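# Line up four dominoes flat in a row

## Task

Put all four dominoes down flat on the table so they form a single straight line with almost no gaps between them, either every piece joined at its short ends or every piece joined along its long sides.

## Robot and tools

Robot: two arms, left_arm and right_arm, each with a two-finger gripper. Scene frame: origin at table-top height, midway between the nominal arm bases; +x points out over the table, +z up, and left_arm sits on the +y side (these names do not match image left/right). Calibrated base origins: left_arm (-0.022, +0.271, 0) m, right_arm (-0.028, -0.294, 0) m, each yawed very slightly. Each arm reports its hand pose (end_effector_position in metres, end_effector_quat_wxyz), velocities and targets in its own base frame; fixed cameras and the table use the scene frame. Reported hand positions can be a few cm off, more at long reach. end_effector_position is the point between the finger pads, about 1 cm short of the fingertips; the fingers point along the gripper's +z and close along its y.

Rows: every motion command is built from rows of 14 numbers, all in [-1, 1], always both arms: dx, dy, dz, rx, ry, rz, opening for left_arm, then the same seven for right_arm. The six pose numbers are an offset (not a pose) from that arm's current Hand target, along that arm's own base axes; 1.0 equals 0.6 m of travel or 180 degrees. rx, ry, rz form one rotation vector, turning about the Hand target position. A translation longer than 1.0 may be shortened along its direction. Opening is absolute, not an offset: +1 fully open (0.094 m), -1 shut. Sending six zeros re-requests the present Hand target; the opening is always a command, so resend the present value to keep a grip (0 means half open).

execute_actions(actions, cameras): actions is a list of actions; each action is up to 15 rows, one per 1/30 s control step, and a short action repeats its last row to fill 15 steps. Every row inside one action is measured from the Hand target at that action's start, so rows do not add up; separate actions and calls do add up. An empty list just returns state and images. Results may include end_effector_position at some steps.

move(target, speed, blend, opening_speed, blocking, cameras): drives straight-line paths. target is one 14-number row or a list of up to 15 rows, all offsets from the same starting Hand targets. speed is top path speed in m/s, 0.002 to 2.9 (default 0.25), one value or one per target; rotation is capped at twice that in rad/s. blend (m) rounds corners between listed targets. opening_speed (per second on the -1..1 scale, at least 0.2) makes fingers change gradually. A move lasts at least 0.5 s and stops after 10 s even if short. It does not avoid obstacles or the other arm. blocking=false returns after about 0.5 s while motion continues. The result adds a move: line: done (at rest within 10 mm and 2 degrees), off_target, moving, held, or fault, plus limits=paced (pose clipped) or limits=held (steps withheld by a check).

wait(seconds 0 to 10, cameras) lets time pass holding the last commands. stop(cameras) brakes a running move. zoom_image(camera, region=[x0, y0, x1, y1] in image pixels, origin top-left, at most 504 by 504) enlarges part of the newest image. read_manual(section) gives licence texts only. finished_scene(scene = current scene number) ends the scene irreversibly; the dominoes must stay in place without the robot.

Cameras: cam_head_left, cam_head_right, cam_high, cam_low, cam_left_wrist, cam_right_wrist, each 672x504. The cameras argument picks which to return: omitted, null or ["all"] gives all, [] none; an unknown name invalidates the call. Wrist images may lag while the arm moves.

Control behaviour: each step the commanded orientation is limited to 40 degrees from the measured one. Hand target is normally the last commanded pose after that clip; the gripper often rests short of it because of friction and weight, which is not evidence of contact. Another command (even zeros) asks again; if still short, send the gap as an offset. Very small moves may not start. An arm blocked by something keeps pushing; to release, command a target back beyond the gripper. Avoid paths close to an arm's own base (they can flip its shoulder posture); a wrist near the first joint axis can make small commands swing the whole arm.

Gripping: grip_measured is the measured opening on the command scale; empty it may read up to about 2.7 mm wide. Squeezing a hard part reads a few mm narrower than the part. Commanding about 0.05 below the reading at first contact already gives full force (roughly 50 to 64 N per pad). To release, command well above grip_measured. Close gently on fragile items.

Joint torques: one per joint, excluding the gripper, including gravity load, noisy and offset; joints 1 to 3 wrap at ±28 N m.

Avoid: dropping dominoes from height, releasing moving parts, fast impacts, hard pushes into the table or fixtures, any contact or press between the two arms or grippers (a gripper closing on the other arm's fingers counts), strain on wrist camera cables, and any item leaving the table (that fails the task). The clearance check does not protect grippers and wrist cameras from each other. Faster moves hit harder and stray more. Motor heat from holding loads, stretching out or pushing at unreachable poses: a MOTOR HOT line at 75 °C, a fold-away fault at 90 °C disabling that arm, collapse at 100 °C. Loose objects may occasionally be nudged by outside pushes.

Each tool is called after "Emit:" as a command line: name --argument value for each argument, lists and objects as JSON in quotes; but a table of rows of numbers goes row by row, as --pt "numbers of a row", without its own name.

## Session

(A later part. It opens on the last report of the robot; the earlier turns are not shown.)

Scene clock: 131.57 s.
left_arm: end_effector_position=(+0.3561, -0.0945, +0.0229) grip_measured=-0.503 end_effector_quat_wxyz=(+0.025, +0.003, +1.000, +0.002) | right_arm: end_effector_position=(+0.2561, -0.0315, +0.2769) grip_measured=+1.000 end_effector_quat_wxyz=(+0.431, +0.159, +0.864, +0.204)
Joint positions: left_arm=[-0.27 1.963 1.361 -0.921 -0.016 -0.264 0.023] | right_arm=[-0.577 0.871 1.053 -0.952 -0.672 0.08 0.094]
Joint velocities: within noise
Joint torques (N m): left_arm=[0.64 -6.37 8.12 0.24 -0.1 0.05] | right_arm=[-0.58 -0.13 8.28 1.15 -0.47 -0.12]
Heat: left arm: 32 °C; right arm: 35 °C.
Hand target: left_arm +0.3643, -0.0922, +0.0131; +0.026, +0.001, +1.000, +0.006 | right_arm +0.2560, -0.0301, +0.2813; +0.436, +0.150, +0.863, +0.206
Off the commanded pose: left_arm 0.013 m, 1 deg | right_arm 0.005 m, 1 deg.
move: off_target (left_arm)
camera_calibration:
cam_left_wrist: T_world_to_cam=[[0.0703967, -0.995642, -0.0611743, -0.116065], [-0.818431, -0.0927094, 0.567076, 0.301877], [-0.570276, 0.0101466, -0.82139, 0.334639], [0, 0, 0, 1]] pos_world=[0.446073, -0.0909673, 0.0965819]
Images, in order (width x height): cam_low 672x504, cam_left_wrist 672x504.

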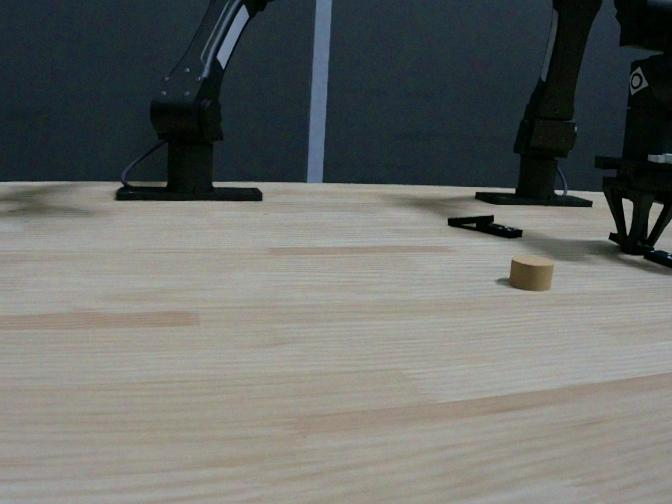

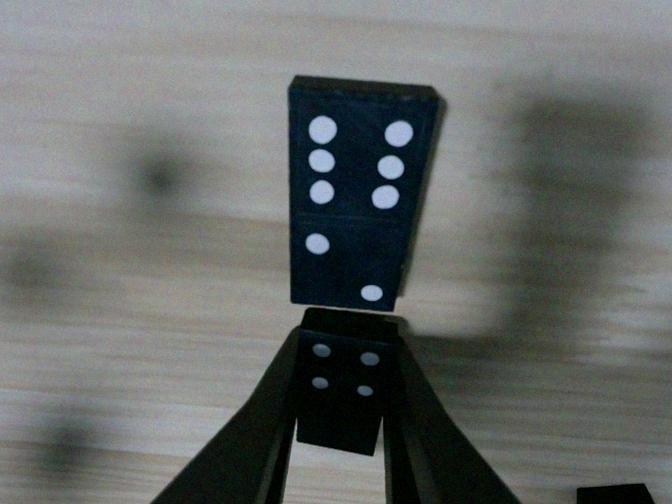

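Emit:
move --target '[0.015,0.0015,0.0,0,-0.004,0,-0.7,0,0,0,0,0,0,1]' --speed 0.03 --cameras '["cam_left_wrist","cam_low"]'

Emit:
zoom_image --camera "cam_left_wrist" --region '[260, 230, 440, 480]'

Emit:
zoom_image --camera "cam_low" --region '[560, 180, 672, 290]'

Scene clock: 135.77 s.
left_arm: end_effector_position=(+0.3635, -0.0938, +0.0231) grip_measured=-0.503 end_effector_quat_wxyz=(+0.029, +0.003, +1.000, +0.001) | right_arm: end_effector_position=(+0.2561, -0.0315, +0.2769) grip_measured=+1.000 end_effector_quat_wxyz=(+0.431, +0.159, +0.864, +0.204)
Joint positions: left_arm=[-0.263 1.981 1.386 -0.921 -0.016 -0.256 0.023] | right_arm=[-0.577 0.871 1.053 -0.952 -0.672 0.08 0.094]
Joint velocities: within noise
Joint torques (N m): left_arm=[0.64 -6.42 8.31 0.3 -0.12 0.03] | right_arm=[-0.47 -0.28 8.31 1.15 -0.48 -0.11]
Heat: left arm: 32 °C; right arm: 35 °C.
Hand target: left_arm +0.3732, -0.0913, +0.0130; +0.032, +0.001, +0.999, +0.006 | right_arm +0.2560, -0.0301, +0.2813; +0.436, +0.150, +0.863, +0.206
Off the commanded pose: left_arm 0.014 m, 1 deg | right_arm 0.005 m, 1 deg.
move: off_target (left_arm)
camera_calibration:
cam_left_wrist: T_world_to_cam=[[0.0697515, -0.995824, -0.0588992, -0.115835], [-0.822863, -0.0908139, 0.560936, 0.309788], [-0.563943, 0.00933984, -0.825761, 0.336648], [0, 0, 0, 1]] pos_world=[0.452843, -0.0903627, 0.0973974]
Images, in order (width x height): cam_low 672x504, cam_left_wrist 672x504.

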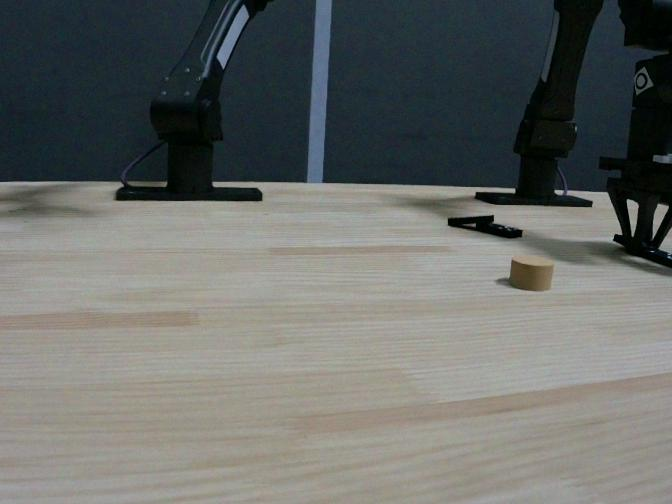

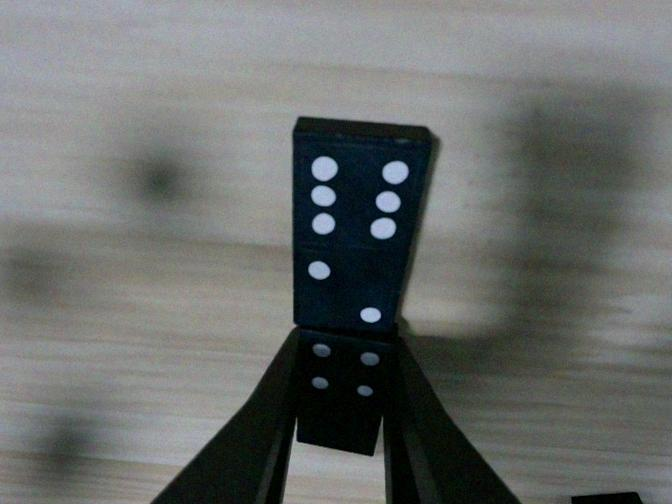

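Scaled by 2.016 from the camera's 672x504 image, which has a finer 960x720 frame.

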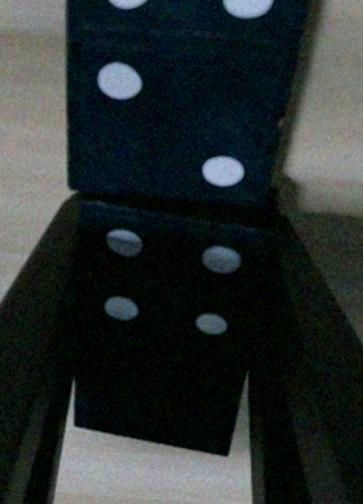

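Scaled by 4.500 from the camera's 672x504 image, which has a finer 960x720 frame.

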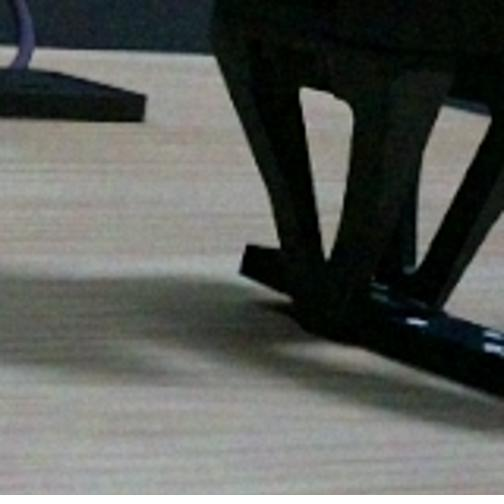

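Emit:
move --pt "0.005 0 0.0 0 0 0 -0.7 0 0 0 0 0 0 1" --pt "0 0 0.018 0 0 0 -0.15 0 0 0 0 0 0 1" --pt "0 0 0.16 0 0.02 0 -0.1 0 0 0 0 0 0 1" --pt "-0.251 -0.268 0.16 -0.007 0.021 0.203 -0.1 0 0 0 0 0 0 1" --speed '[0.04,0.05,0.12,0.3]' --opening_speed 1

Emit:
zoom_image --camera "cam_low" --region '[420, 180, 672, 290]'

Emit:
zoom_image --camera "cam_head_right" --region '[230, 160, 430, 310]'

Scene clock: 152.10 s.
left_arm: end_effector_position=(+0.2208, -0.2557, +0.1024) grip_measured=-0.102 end_effector_quat_wxyz=(-0.016, -0.308, +0.951, +0.012) | right_arm: end_effector_position=(+0.2561, -0.0315, +0.2769) grip_measured=+1.000 end_effector_quat_wxyz=(+0.431, +0.159, +0.864, +0.204)
Joint positions: left_arm=[-0.851 1.859 1.544 -1.29 0.02 -1.476 0.042] | right_arm=[-0.577 0.871 1.053 -0.952 -0.672 0.08 0.094]
Joint velocities: within noise
Joint torques (N m): left_arm=[0.17 -10.63 6.12 -0.13 -0.15 -0.05] | right_arm=[-0.5 -0.14 8.23 1.14 -0.46 -0.11]
Heat: left arm: 33 °C; right arm: 35 °C.
Hand target: left_arm +0.2226, -0.2522, +0.1091; -0.004, -0.313, +0.950, +0.004 | right_arm +0.2560, -0.0301, +0.2813; +0.436, +0.150, +0.863, +0.206
Off the commanded pose: left_arm 0.008 m, 2 deg | right_arm 0.005 m, 1 deg.
move: done
camera_calibration:
cam_left_wrist: T_world_to_cam=[[0.639378, -0.762936, -0.0955263, -0.324775], [-0.559826, -0.547083, 0.622331, -0.0478172], [-0.527059, -0.344426, -0.776904, 0.219554], [0, 0, 0, 1]] pos_world=[0.296603, -0.198322, 0.169306]
cam_right_wrist: T_world_to_cam=[[0.0121575, -0.887493, -0.460661, 0.0993299], [-0.959328, 0.119589, -0.255713, 0.353208], [0.282033, 0.445033, -0.849943, 0.280303], [0, 0, 0, 1]] pos_world=[0.25858, -0.0788291, 0.374319]

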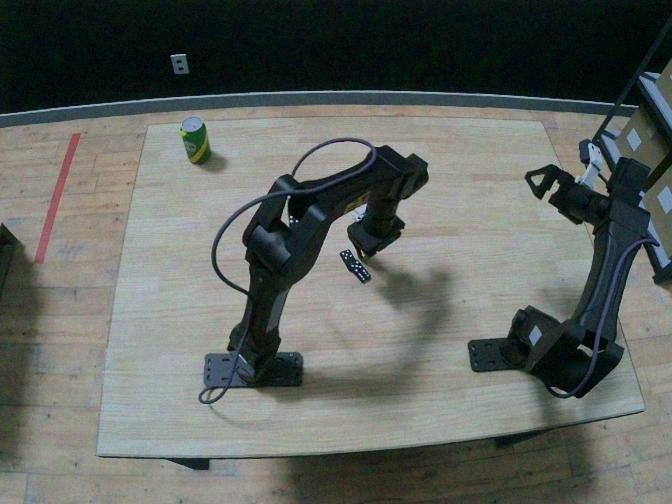

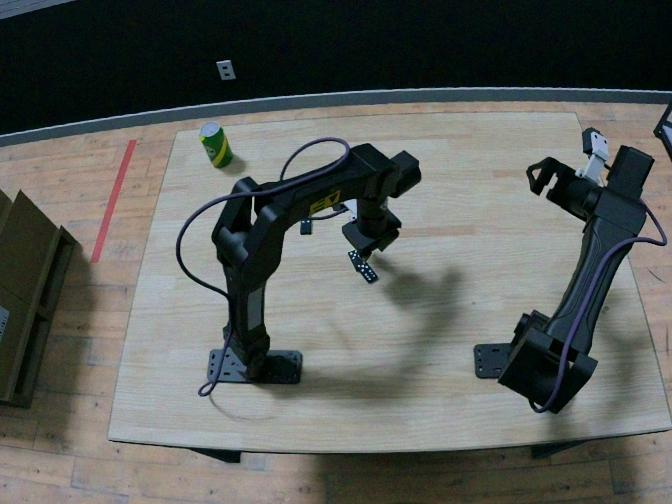

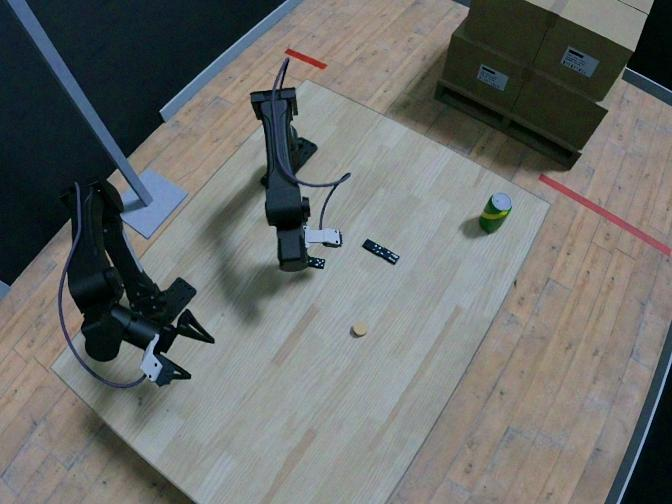

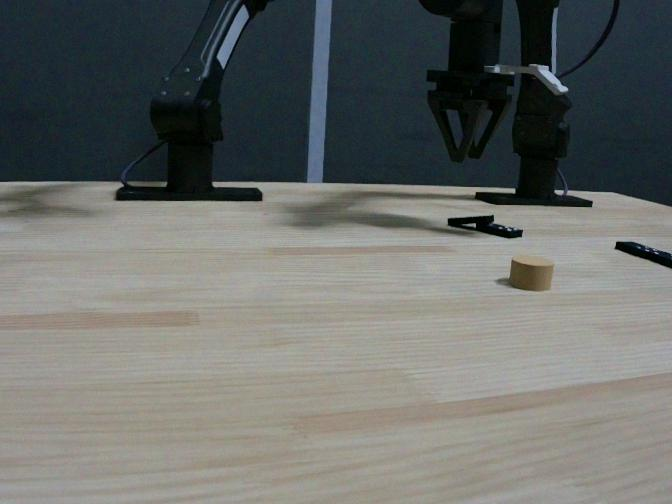

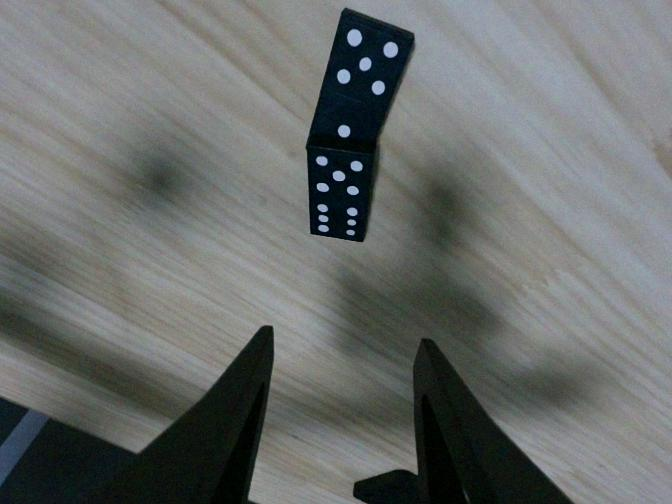

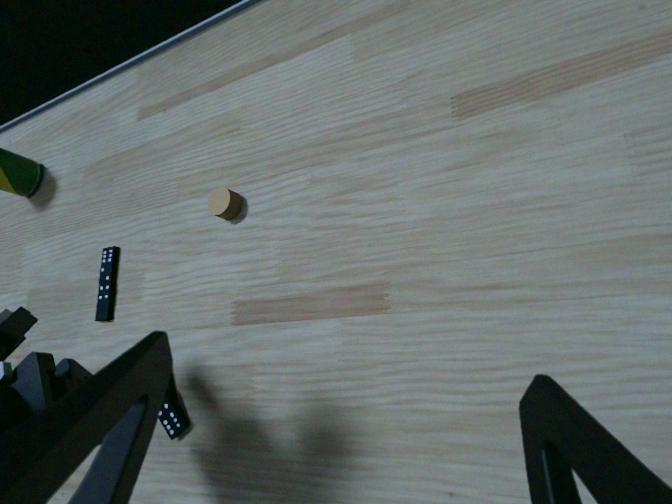

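Scaled by 2.000 from the camera's 672x504 image, which has a finer 960x720 frame.

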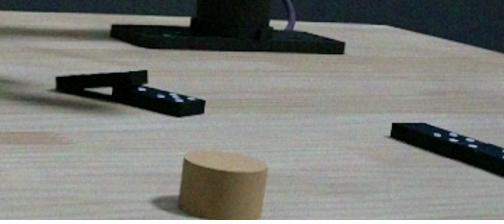

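Scaled by 2.520 from the camera's 672x504 image, which has a finer 960x720 frame.

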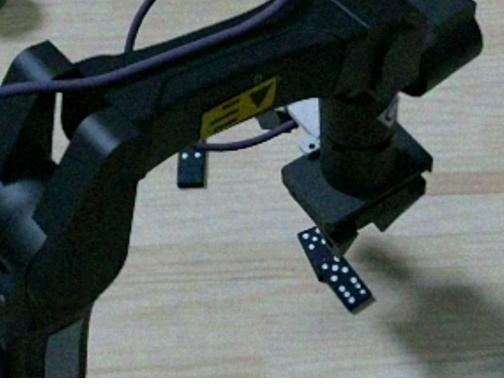

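Emit:
move --target '[-0.005,0.003,-0.12,0,0,0,-0.1,0,0,0,0,0,0,1]' --speed 0.15 --cameras '["cam_left_wrist","cam_low"]'

Emit:
zoom_image --camera "cam_low" --region '[420, 160, 600, 270]'

Scene clock: 157.80 s.
left_arm: end_effector_position=(+0.2203, -0.2552, +0.0451) grip_measured=-0.102 end_effector_quat_wxyz=(-0.007, -0.310, +0.951, -0.010) | right_arm: end_effector_position=(+0.2561, -0.0315, +0.2769) grip_measured=+1.000 end_effector_quat_wxyz=(+0.431, +0.159, +0.864, +0.204)
Joint positions: left_arm=[-0.851 1.854 1.306 -1.01 0.02 -1.48 0.042] | right_arm=[-0.577 0.871 1.053 -0.952 -0.672 0.08 0.094]
Joint velocities: within noise
Joint torques (N m): left_arm=[-0.12 -7.08 5.78 -0.04 -0.15 -0.07] | right_arm=[-0.5 -0.16 8.32 1.13 -0.46 -0.1]
Heat: left arm: 32 °C; right arm: 35 °C.
Hand target: left_arm +0.2196, -0.2504, +0.0370; -0.004, -0.313, +0.950, +0.004 | right_arm +0.2560, -0.0301, +0.2813; +0.436, +0.150, +0.863, +0.206
Off the commanded pose: left_arm 0.009 m, 2 deg | right_arm 0.005 m, 1 deg.
move: done
camera_calibration:
cam_left_wrist: T_world_to_cam=[[0.644571, -0.762987, -0.0487766, -0.332879], [-0.577052, -0.52736, 0.62362, -0.00335755], [-0.501537, -0.373821, -0.780204, 0.162026], [0, 0, 0, 1]] pos_world=[0.293889, -0.195185, 0.11227]
Images, in order (width x height): cam_low 672x504, cam_left_wrist 672x504.

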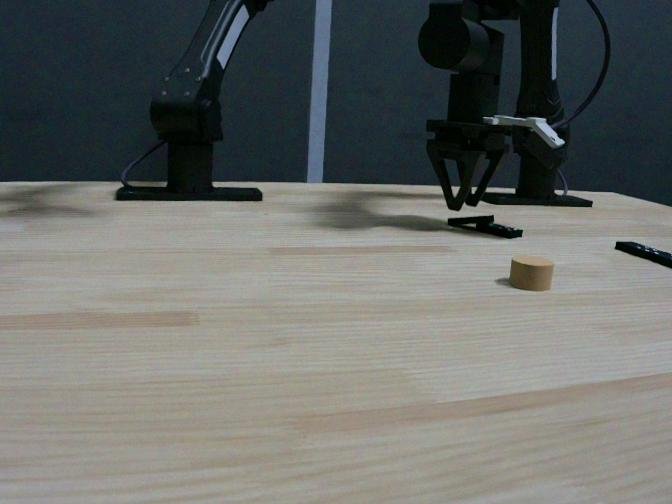

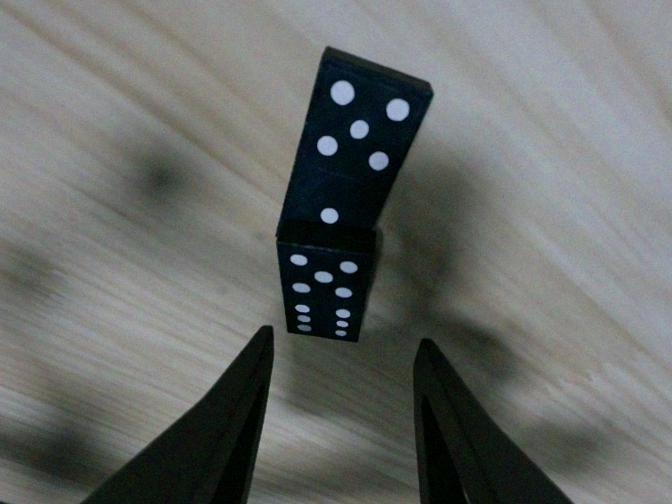

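Scaled by 2.800 from the camera's 672x504 image, which has a finer 960x720 frame.

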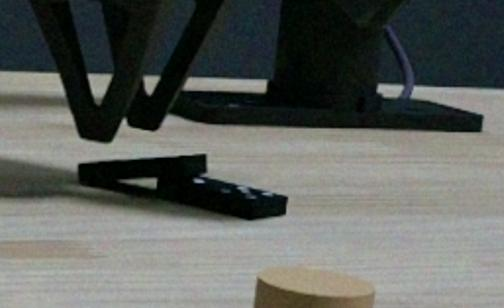

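Emit:
move --pt "-0.013 0.005 0 0 0 0 -0.1 0 0 0 0 0 0 1" --pt "-0.013 0.005 -0.028 0 0 0 -0.1 0 0 0 0 0 0 1" --speed '[0.08,0.06]' --cameras '["cam_left_wrist","cam_low"]'

Emit:
zoom_image --camera "cam_low" --region '[420, 160, 600, 270]'

Scene clock: 163.10 s.
left_arm: end_effector_position=(+0.2144, -0.2516, +0.0276) grip_measured=-0.102 end_effector_quat_wxyz=(-0.007, -0.312, +0.950, -0.009) | right_arm: end_effector_position=(+0.2561, -0.0315, +0.2769) grip_measured=+1.000 end_effector_quat_wxyz=(+0.431, +0.159, +0.864, +0.204)
Joint positions: left_arm=[-0.857 1.854 1.233 -0.938 0.02 -1.492 0.042] | right_arm=[-0.577 0.871 1.053 -0.952 -0.672 0.08 0.094]
Joint velocities: within noise
Joint torques (N m): left_arm=[-0.53 -7.13 5.46 -0.04 -0.15 -0.07] | right_arm=[-0.39 -0.14 8.29 1.15 -0.47 -0.08]
Heat: left arm: 32 °C; right arm: 35 °C.
Hand target: left_arm +0.2118, -0.2473, +0.0202; -0.004, -0.313, +0.950, +0.004 | right_arm +0.2560, -0.0301, +0.2813; +0.436, +0.150, +0.863, +0.206
Off the commanded pose: left_arm 0.009 m, 2 deg | right_arm 0.005 m, 1 deg.
move: done
camera_calibration:
cam_left_wrist: T_world_to_cam=[[0.648575, -0.759492, -0.0502261, -0.327097], [-0.573752, -0.531187, 0.623417, 0.00431584], [-0.50016, -0.375515, -0.780274, 0.146087], [0, 0, 0, 1]] pos_world=[0.28769, -0.191277, 0.0948688]
Images, in order (width x height): cam_low 672x504, cam_left_wrist 672x504.

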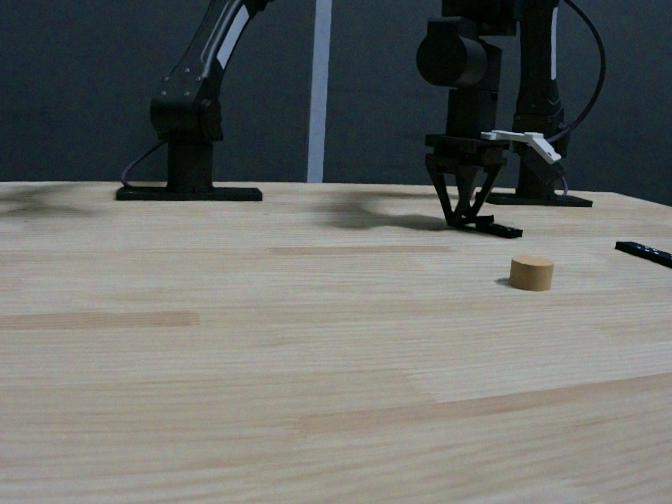

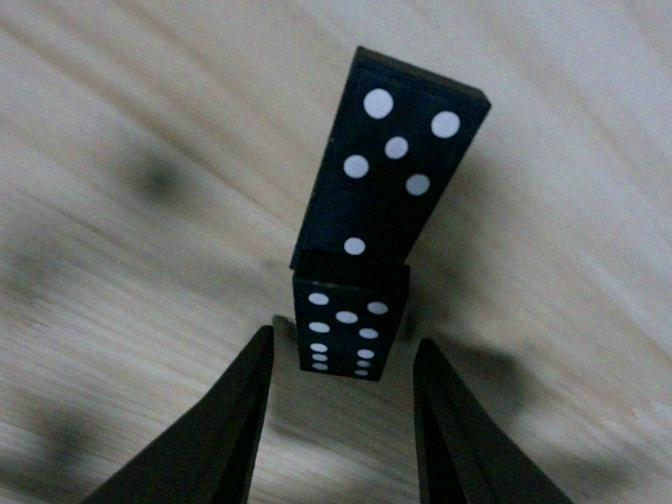

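Scaled by 2.800 from the camera's 672x504 image, which has a finer 960x720 frame.

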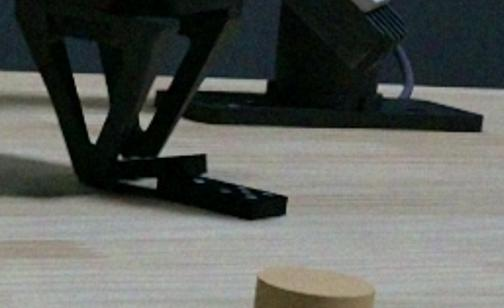

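Emit:
move --pt "0 0 -0.016 0 0 0 -0.1 0 0 0 0 0 0 1" --pt "0 0 -0.012 0 0 0 -0.7 0 0 0 0 0 0 1" --pt "0 0 -0.011 0 0 0 -0.7 0 0 0 0 0 0 1" --speed 0.05 --opening_speed 0.6 --cameras '["cam_left_wrist","cam_low"]'

Emit:
zoom_image --camera "cam_low" --region '[420, 160, 600, 270]'

Scene clock: 168.47 s.
left_arm: end_effector_position=(+0.2145, -0.2516, +0.0229) grip_measured=-0.503 end_effector_quat_wxyz=(-0.006, -0.312, +0.950, -0.013) | right_arm: end_effector_position=(+0.2561, -0.0315, +0.2769) grip_measured=+1.000 end_effector_quat_wxyz=(+0.431, +0.159, +0.864, +0.204)
Joint positions: left_arm=[-0.857 1.854 1.212 -0.91 0.02 -1.493 0.023] | right_arm=[-0.577 0.871 1.053 -0.952 -0.672 0.08 0.094]
Joint velocities: within noise
Joint torques (N m): left_arm=[-0.54 -6.43 5.87 -0.05 -0.15 -0.06] | right_arm=[-0.46 -0.1 8.2 1.18 -0.46 -0.11]
Heat: left arm: 32 °C; right arm: 35 °C.
Hand target: left_arm +0.2119, -0.2473, +0.0137; -0.004, -0.313, +0.950, +0.004 | right_arm +0.2560, -0.0301, +0.2813; +0.436, +0.150, +0.863, +0.206
Off the commanded pose: left_arm 0.011 m, 2 deg | right_arm 0.005 m, 1 deg.
move: off_target (left_arm); target 2's new opening was sent with left_arm's hand 0.011 m and 2 deg from that target
camera_calibration:
cam_left_wrist: T_world_to_cam=[[0.649386, -0.759288, -0.0421804, -0.327723], [-0.576655, -0.527831, 0.623589, 0.00874115], [-0.495748, -0.380627, -0.780613, 0.140214], [0, 0, 0, 1]] pos_world=[0.28737, -0.190853, 0.0901788]
Images, in order (width x height): cam_low 672x504, cam_left_wrist 672x504.

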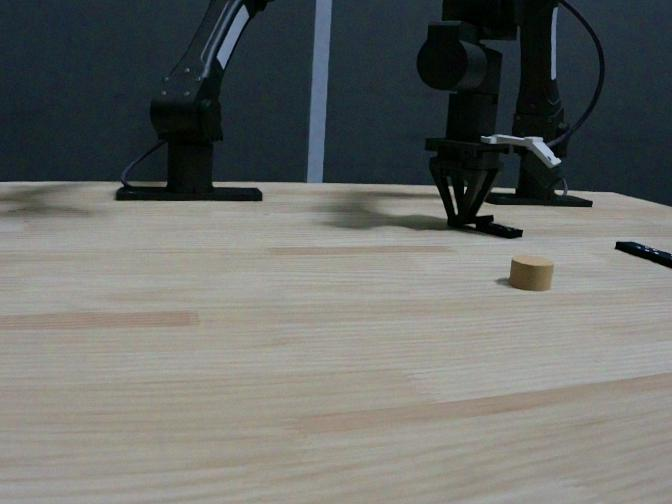

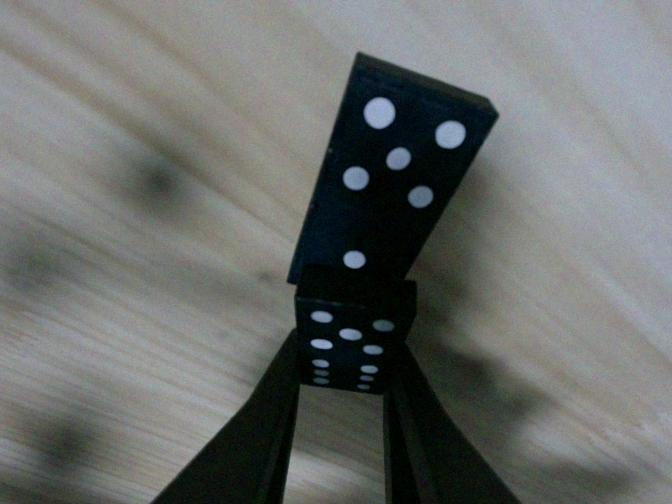

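Scaled by 2.800 from the camera's 672x504 image, which has a finer 960x720 frame.

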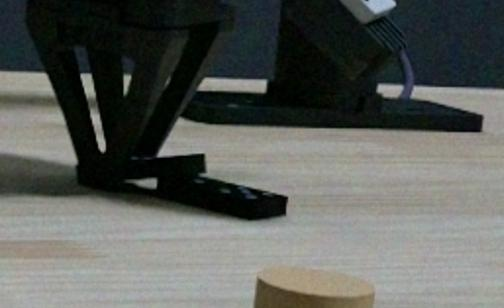

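Emit:
move --pt "0 0 0.11 0 0 0 -0.7 0 0 0 0 0 0 1" --pt "0.12 0.2555 0.11 -0.014 0.043 -0.203 -0.7 0 0 0 0 0 0 1" --pt "0.12 0.2555 0.03 -0.014 0.043 -0.203 -0.7 0 0 0 0 0 0 1" --speed '[0.1,0.25,0.12]' --cameras '["cam_left_wrist","cam_low"]'

Emit:
zoom_image --camera "cam_low" --region '[500, 160, 672, 280]'

Scene clock: 177.33 s.
left_arm: end_effector_position=(+0.2848, -0.0953, +0.0400) grip_measured=-0.504 end_effector_quat_wxyz=(-0.065, +0.000, +0.998, +0.000) | right_arm: end_effector_position=(+0.2561, -0.0315, +0.2769) grip_measured=+1.000 end_effector_quat_wxyz=(+0.431, +0.159, +0.864, +0.204)
Joint positions: left_arm=[-0.304 1.854 1.275 -1.117 0.038 -0.302 0.023] | right_arm=[-0.577 0.871 1.053 -0.952 -0.672 0.08 0.094]
Joint velocities: within noise
Joint torques (N m): left_arm=[-0.06 -6.39 5.76 -0.23 -0.04 0.07] | right_arm=[-0.4 -0.28 8.34 1.16 -0.48 -0.11]
Heat: left arm: 32 °C; right arm: 35 °C.
Hand target: left_arm +0.2838, -0.0941, +0.0317; -0.072, +0.002, +0.997, +0.006 | right_arm +0.2560, -0.0301, +0.2814; +0.436, +0.150, +0.863, +0.206
Off the commanded pose: left_arm 0.008 m, 1 deg | right_arm 0.005 m, 1 deg.
move: done
camera_calibration:
cam_left_wrist: T_world_to_cam=[[0.0648059, -0.995339, -0.0714195, -0.108887], [-0.703119, -0.0963315, 0.704517, 0.195076], [-0.708113, 0.00455955, -0.706084, 0.34205], [0, 0, 0, 1]] pos_world=[0.386429, -0.0911468, 0.0963051]
Images, in order (width x height): cam_low 672x504, cam_left_wrist 672x504.

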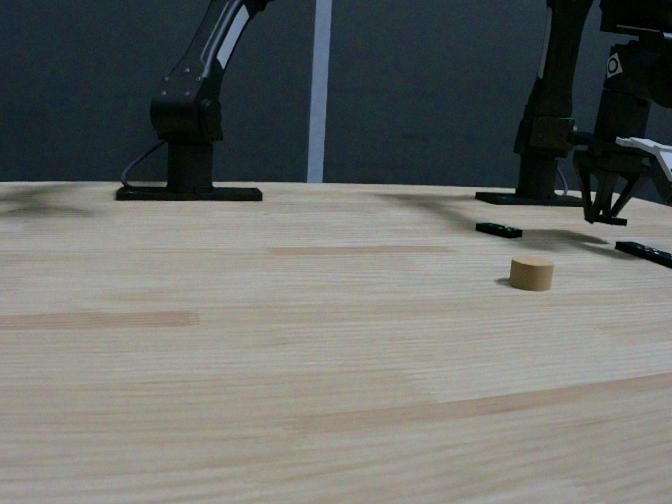

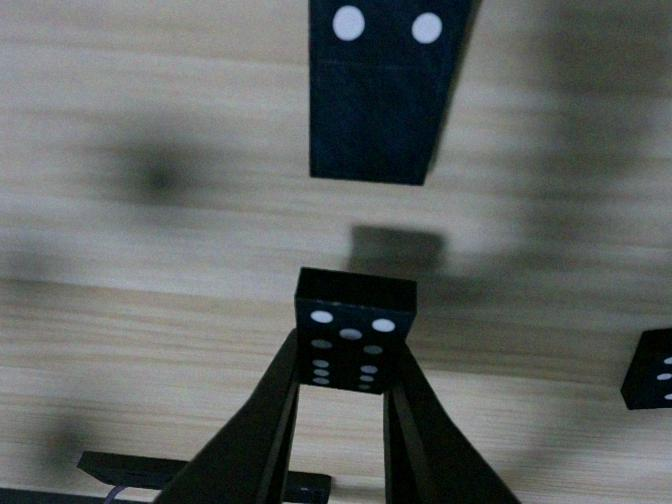

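Scaled by 2.930 from the camera's 672x504 image, which has a finer 960x720 frame.

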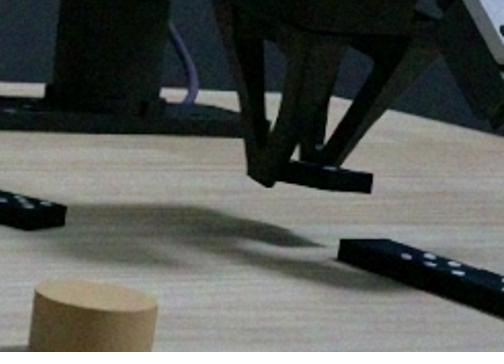

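Emit:
move --pt "0 0 -0.032 0 0.012 0 -0.7 0 0 0 0 0 0 1" --pt "0.022 0 -0.032 0 0.012 0 -0.7 0 0 0 0 0 0 1" --speed '[0.05,0.04]' --cameras '["cam_left_wrist","cam_low"]'

Emit:
zoom_image --camera "cam_low" --region '[500, 160, 672, 280]'

Scene clock: 186.93 s.
left_arm: end_effector_position=(+0.2886, -0.0952, +0.0209) grip_measured=-0.504 end_effector_quat_wxyz=(-0.093, +0.004, +0.996, +0.003) | right_arm: end_effector_position=(+0.2561, -0.0315, +0.2769) grip_measured=+1.000 end_effector_quat_wxyz=(+0.431, +0.159, +0.864, +0.204)
Joint positions: left_arm=[-0.294 1.944 1.308 -1.115 0.046 -0.282 0.023] | right_arm=[-0.577 0.871 1.053 -0.952 -0.672 0.08 0.094]
Joint velocities: within noise
Joint torques (N m): left_arm=[0.64 -5.91 7.75 -0.25 -0.04 -0.01] | right_arm=[-0.47 -0.24 8.31 1.16 -0.45 -0.08]
Heat: left arm: 32 °C; right arm: 35 °C.
Hand target: left_arm +0.2970, -0.0941, +0.0125; -0.091, +0.002, +0.996, +0.006 | right_arm +0.2560, -0.0301, +0.2814; +0.436, +0.150, +0.863, +0.206
Off the commanded pose: left_arm 0.012 m, 0 deg | right_arm 0.005 m, 1 deg.
move: off_target (left_arm)
camera_calibration:
cam_left_wrist: T_world_to_cam=[[0.0511049, -0.995486, -0.0799729, -0.106257], [-0.663675, -0.0936903, 0.742131, 0.199348], [-0.746273, 0.0151495, -0.665467, 0.342463], [0, 0, 0, 1]] pos_world=[0.393304, -0.0922886, 0.0714585]
Images, in order (width x height): cam_low 672x504, cam_left_wrist 672x504.

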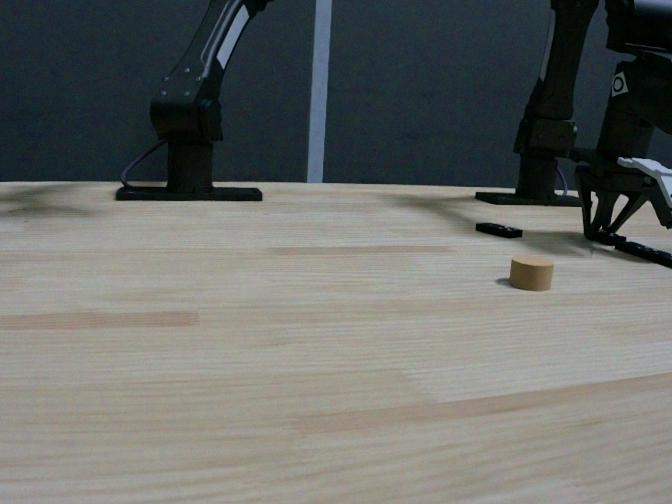

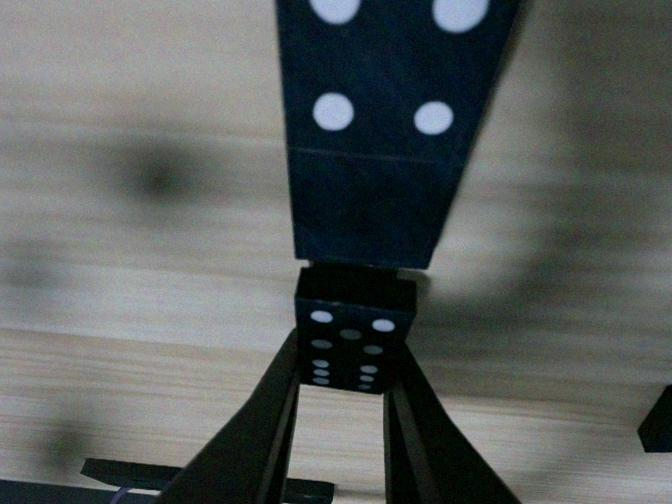

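Scaled by 2.930 from the camera's 672x504 image, which has a finer 960x720 frame.

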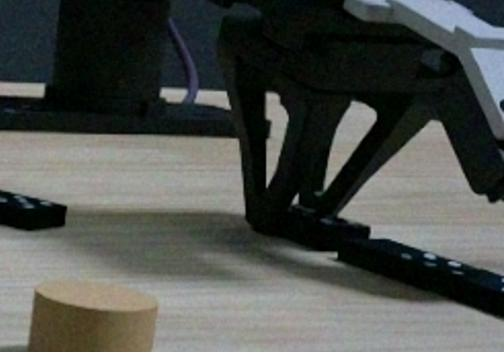

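Emit:
move --target '[0.018,0,-0.002,0,0.0,0,-0.7,0,0,0,0,0,0,1]' --speed 0.03 --cameras '["cam_left_wrist","cam_low"]'

Emit:
zoom_image --camera "cam_low" --region '[500, 160, 672, 280]'

Emit:
zoom_image --camera "cam_left_wrist" --region '[260, 230, 450, 420]'

Scene clock: 189.63 s.
left_arm: end_effector_position=(+0.2981, -0.0953, +0.0211) grip_measured=-0.504 end_effector_quat_wxyz=(-0.095, +0.004, +0.995, +0.003) | right_arm: end_effector_position=(+0.2561, -0.0315, +0.2769) grip_measured=+1.000 end_effector_quat_wxyz=(+0.431, +0.159, +0.864, +0.204)
Joint positions: left_arm=[-0.286 1.979 1.358 -1.135 0.047 -0.272 0.023] | right_arm=[-0.577 0.871 1.053 -0.952 -0.672 0.08 0.094]
Joint velocities: within noise
Joint torques (N m): left_arm=[0.64 -6.09 7.8 -0.18 -0.06 0.06] | right_arm=[-0.43 -0.25 8.23 1.13 -0.44 -0.09]
Heat: left arm: 32 °C; right arm: 35 °C.
Hand target: left_arm +0.3078, -0.0940, +0.0112; -0.091, +0.002, +0.996, +0.005 | right_arm +0.2560, -0.0301, +0.2814; +0.436, +0.150, +0.863, +0.206
Off the commanded pose: left_arm 0.014 m, 1 deg | right_arm 0.005 m, 1 deg.
move: off_target (left_arm)
camera_calibration:
cam_left_wrist: T_world_to_cam=[[0.050578, -0.995558, -0.0794144, -0.106605], [-0.660314, -0.0929909, 0.745211, 0.204451], [-0.749285, 0.0147471, -0.662084, 0.350367], [0, 0, 0, 1]] pos_world=[0.402918, -0.0922865, 0.0711476]
Images, in order (width x height): cam_low 672x504, cam_left_wrist 672x504.

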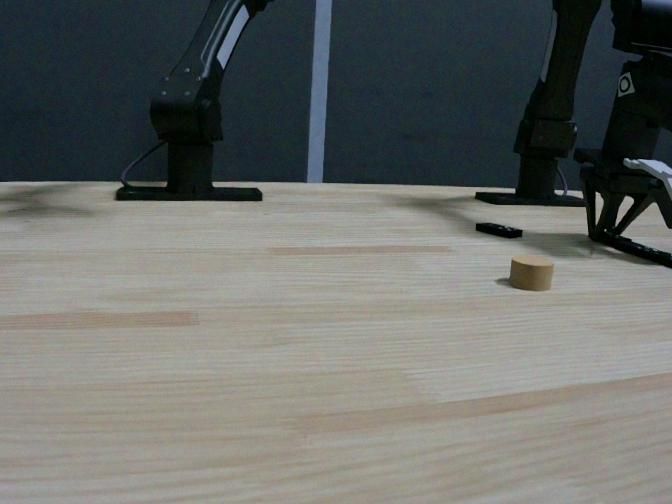

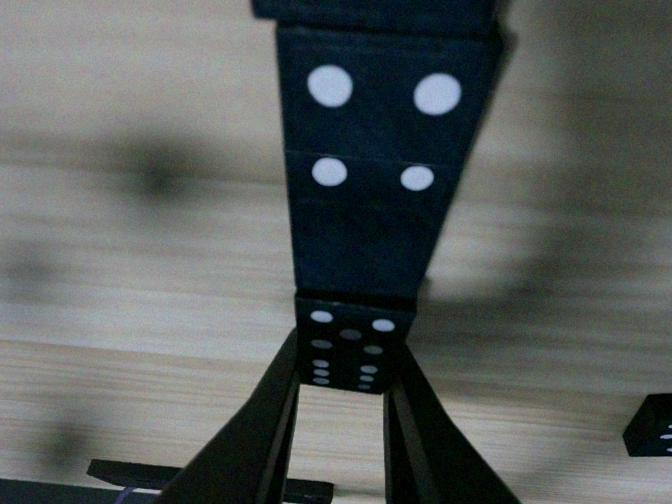

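Scaled by 2.930 from the camera's 672x504 image, which has a finer 960x720 frame.

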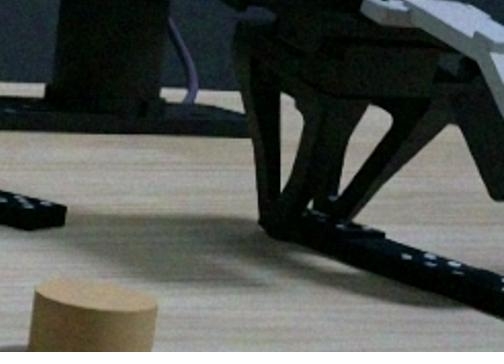

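Scaled by 2.653 from the camera's 672x504 image, which has a finer 960x720 frame.

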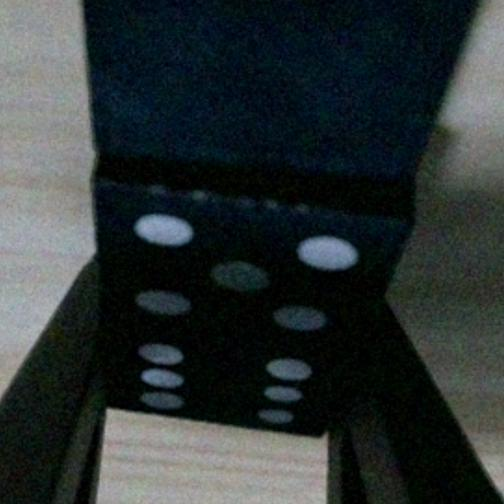

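Emit:
move --target '[0.008,0,-0.002,0,0.0,0,-0.7,0,0,0,0,0,0,1]' --speed 0.03 --cameras '["cam_left_wrist"]'

Emit:
zoom_image --camera "cam_left_wrist" --region '[260, 230, 450, 420]'

Scene clock: 192.60 s.
left_arm: end_effector_position=(+0.3008, -0.0953, +0.0211) grip_measured=-0.504 end_effector_quat_wxyz=(-0.099, +0.005, +0.995, +0.003) | right_arm: end_effector_position=(+0.2561, -0.0315, +0.2769) grip_measured=+1.000 end_effector_quat_wxyz=(+0.431, +0.159, +0.864, +0.204)
Joint positions: left_arm=[-0.283 1.995 1.38 -1.147 0.047 -0.268 0.023] | right_arm=[-0.577 0.871 1.053 -0.952 -0.672 0.08 0.094]
Joint velocities: within noise
Joint torques (N m): left_arm=[0.7 -6.08 7.77 -0.11 -0.07 0.01] | right_arm=[-0.39 -0.21 8.31 1.16 -0.46 -0.11]
Heat: left arm: 32 °C; right arm: 35 °C.
Hand target: left_arm +0.3126, -0.0941, +0.0100; -0.091, +0.002, +0.996, +0.006 | right_arm +0.2560, -0.0301, +0.2814; +0.436, +0.150, +0.863, +0.206
Off the commanded pose: left_arm 0.016 m, 1 deg | right_arm 0.005 m, 1 deg.
move: off_target (left_arm)
camera_calibration:
cam_left_wrist: T_world_to_cam=[[0.0487974, -0.995587, -0.0801616, -0.106251], [-0.655285, -0.0924815, 0.749699, 0.204717], [-0.753804, 0.0159453, -0.656905, 0.353814], [0, 0, 0, 1]] pos_world=[0.406039, -0.092491, 0.070429]
Images, in order (width x height): cam_left_wrist 672x504.

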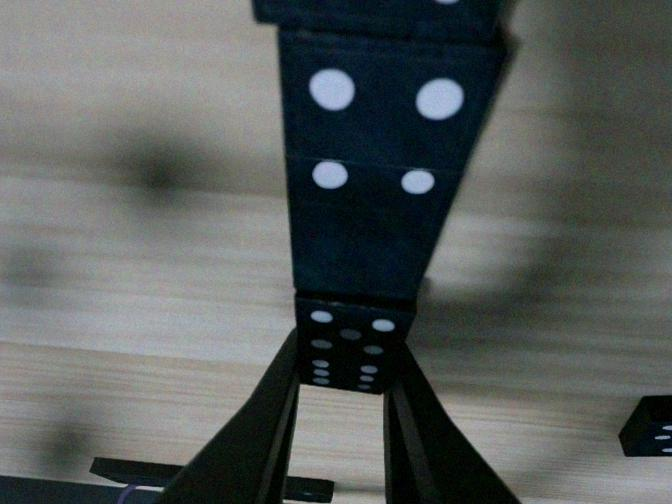

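Scaled by 2.653 from the camera's 672x504 image, which has a finer 960x720 frame.

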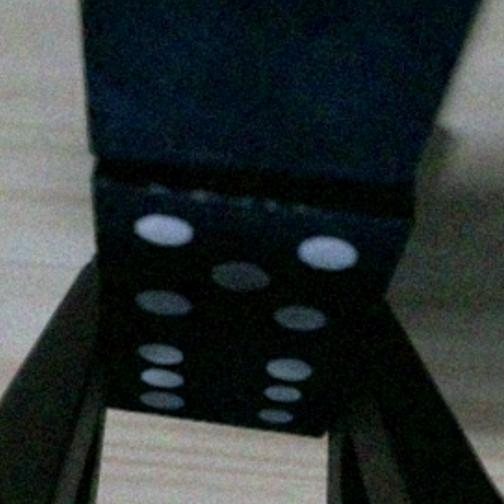

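Emit:
move --pt "-0.008 0 0.015 0 0.0 0 -0.7 0 0 0 0 0 0 1" --pt "-0.008 0 0.015 0 0 0 -0.15 0 0 0 0 0 0 1" --pt "-0.008 0 0.15 0 -0.05 0 -0.1 0 0 0 0 0 0 1" --speed '[0.04,0.05,0.12]' --opening_speed 1 --cameras '["cam_left_wrist","cam_low","cam_high","cam_head_right"]'

Emit:
zoom_image --camera "cam_low" --region '[560, 200, 672, 290]'

Emit:
zoom_image --camera "cam_high" --region '[330, 200, 430, 290]'

Emit:
zoom_image --camera "cam_left_wrist" --region '[230, 0, 450, 340]'

Scene clock: 201.23 s.
left_arm: end_effector_position=(+0.3057, -0.0938, +0.0899) grip_measured=-0.102 end_effector_quat_wxyz=(-0.026, +0.001, +1.000, +0.003) | right_arm: end_effector_position=(+0.2561, -0.0315, +0.2769) grip_measured=+1.000 end_effector_quat_wxyz=(+0.431, +0.159, +0.864, +0.204)
Joint positions: left_arm=[-0.296 1.812 1.433 -1.244 0.009 -0.293 0.042] | right_arm=[-0.577 0.871 1.053 -0.952 -0.672 0.08 0.094]
Joint velocities: within noise
Joint torques (N m): left_arm=[-0.51 -9.4 8.51 -0.35 -0.13 -0.05] | right_arm=[-0.49 -0.27 8.23 1.15 -0.44 -0.1]
Heat: left arm: 32 °C; right arm: 35 °C.
Hand target: left_arm +0.3079, -0.0941, +0.1001; -0.013, +0.001, +1.000, +0.006 | right_arm +0.2560, -0.0301, +0.2814; +0.436, +0.150, +0.863, +0.206
Off the commanded pose: left_arm 0.010 m, 2 deg | right_arm 0.005 m, 1 deg.
move: done
camera_calibration:
cam_left_wrist: T_world_to_cam=[[0.0667318, -0.995227, -0.0712032, -0.105641], [-0.756206, -0.0970018, 0.647104, 0.196037], [-0.650922, 0.0106619, -0.75907, 0.380012], [0, 0, 0, 1]] pos_world=[0.402652, -0.0901725, 0.154078]
Images, in order (width x height): cam_head_right 672x504, cam_high 672x504, cam_low 672x504, cam_left_wrist 672x504.

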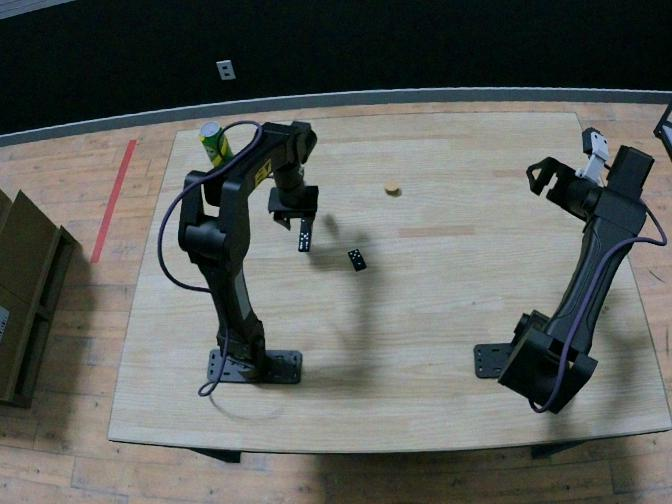

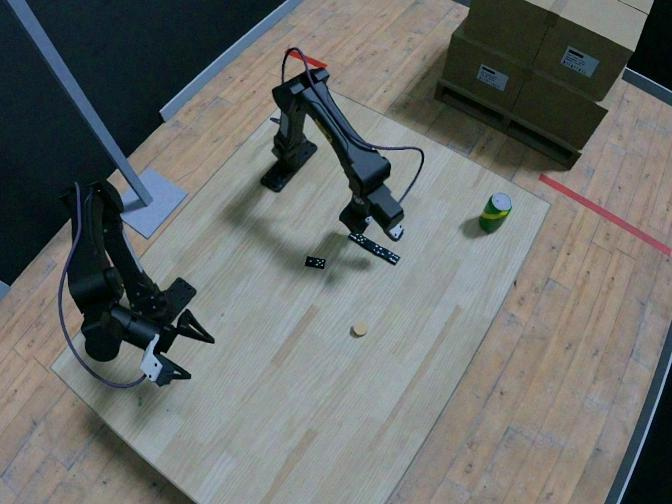

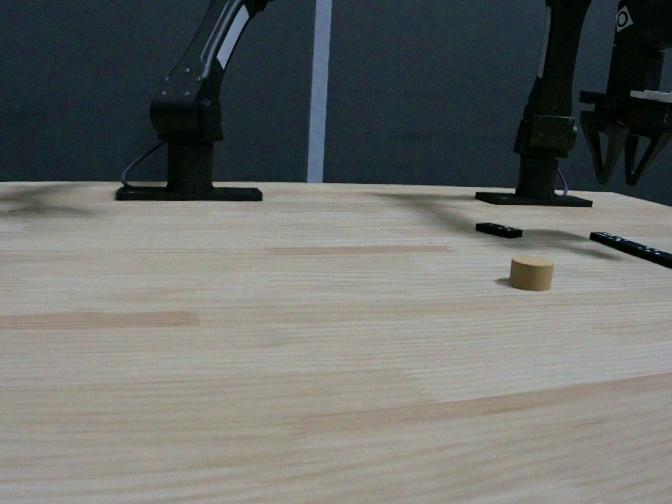

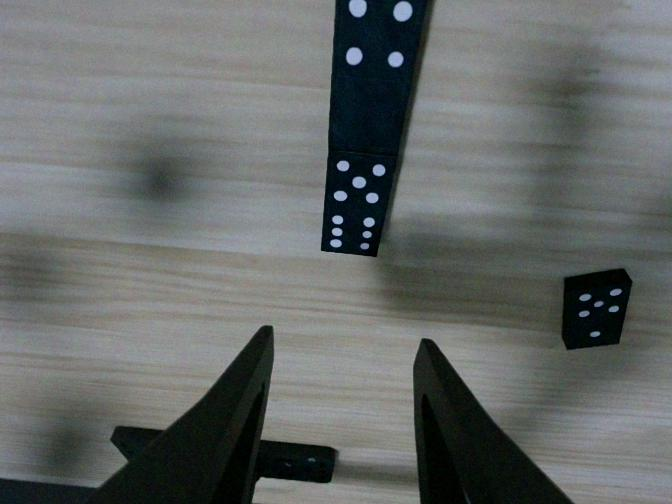

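Scaled by 4.500 from the camera's 672x504 image, which has a finer 960x720 frame.

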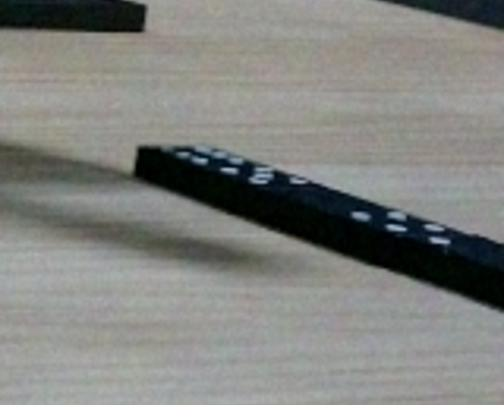

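Scaled by 5.040 from the camera's 672x504 image, which has a finer 960x720 frame.

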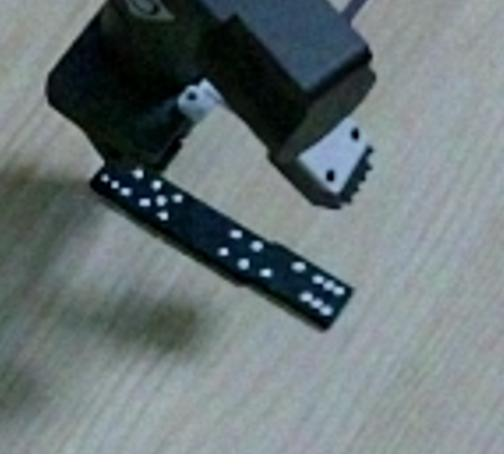

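Scaled by 1.482 from the camera's 672x504 image, which has a finer 960x720 frame.

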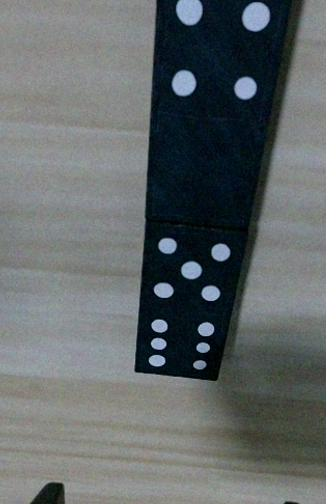

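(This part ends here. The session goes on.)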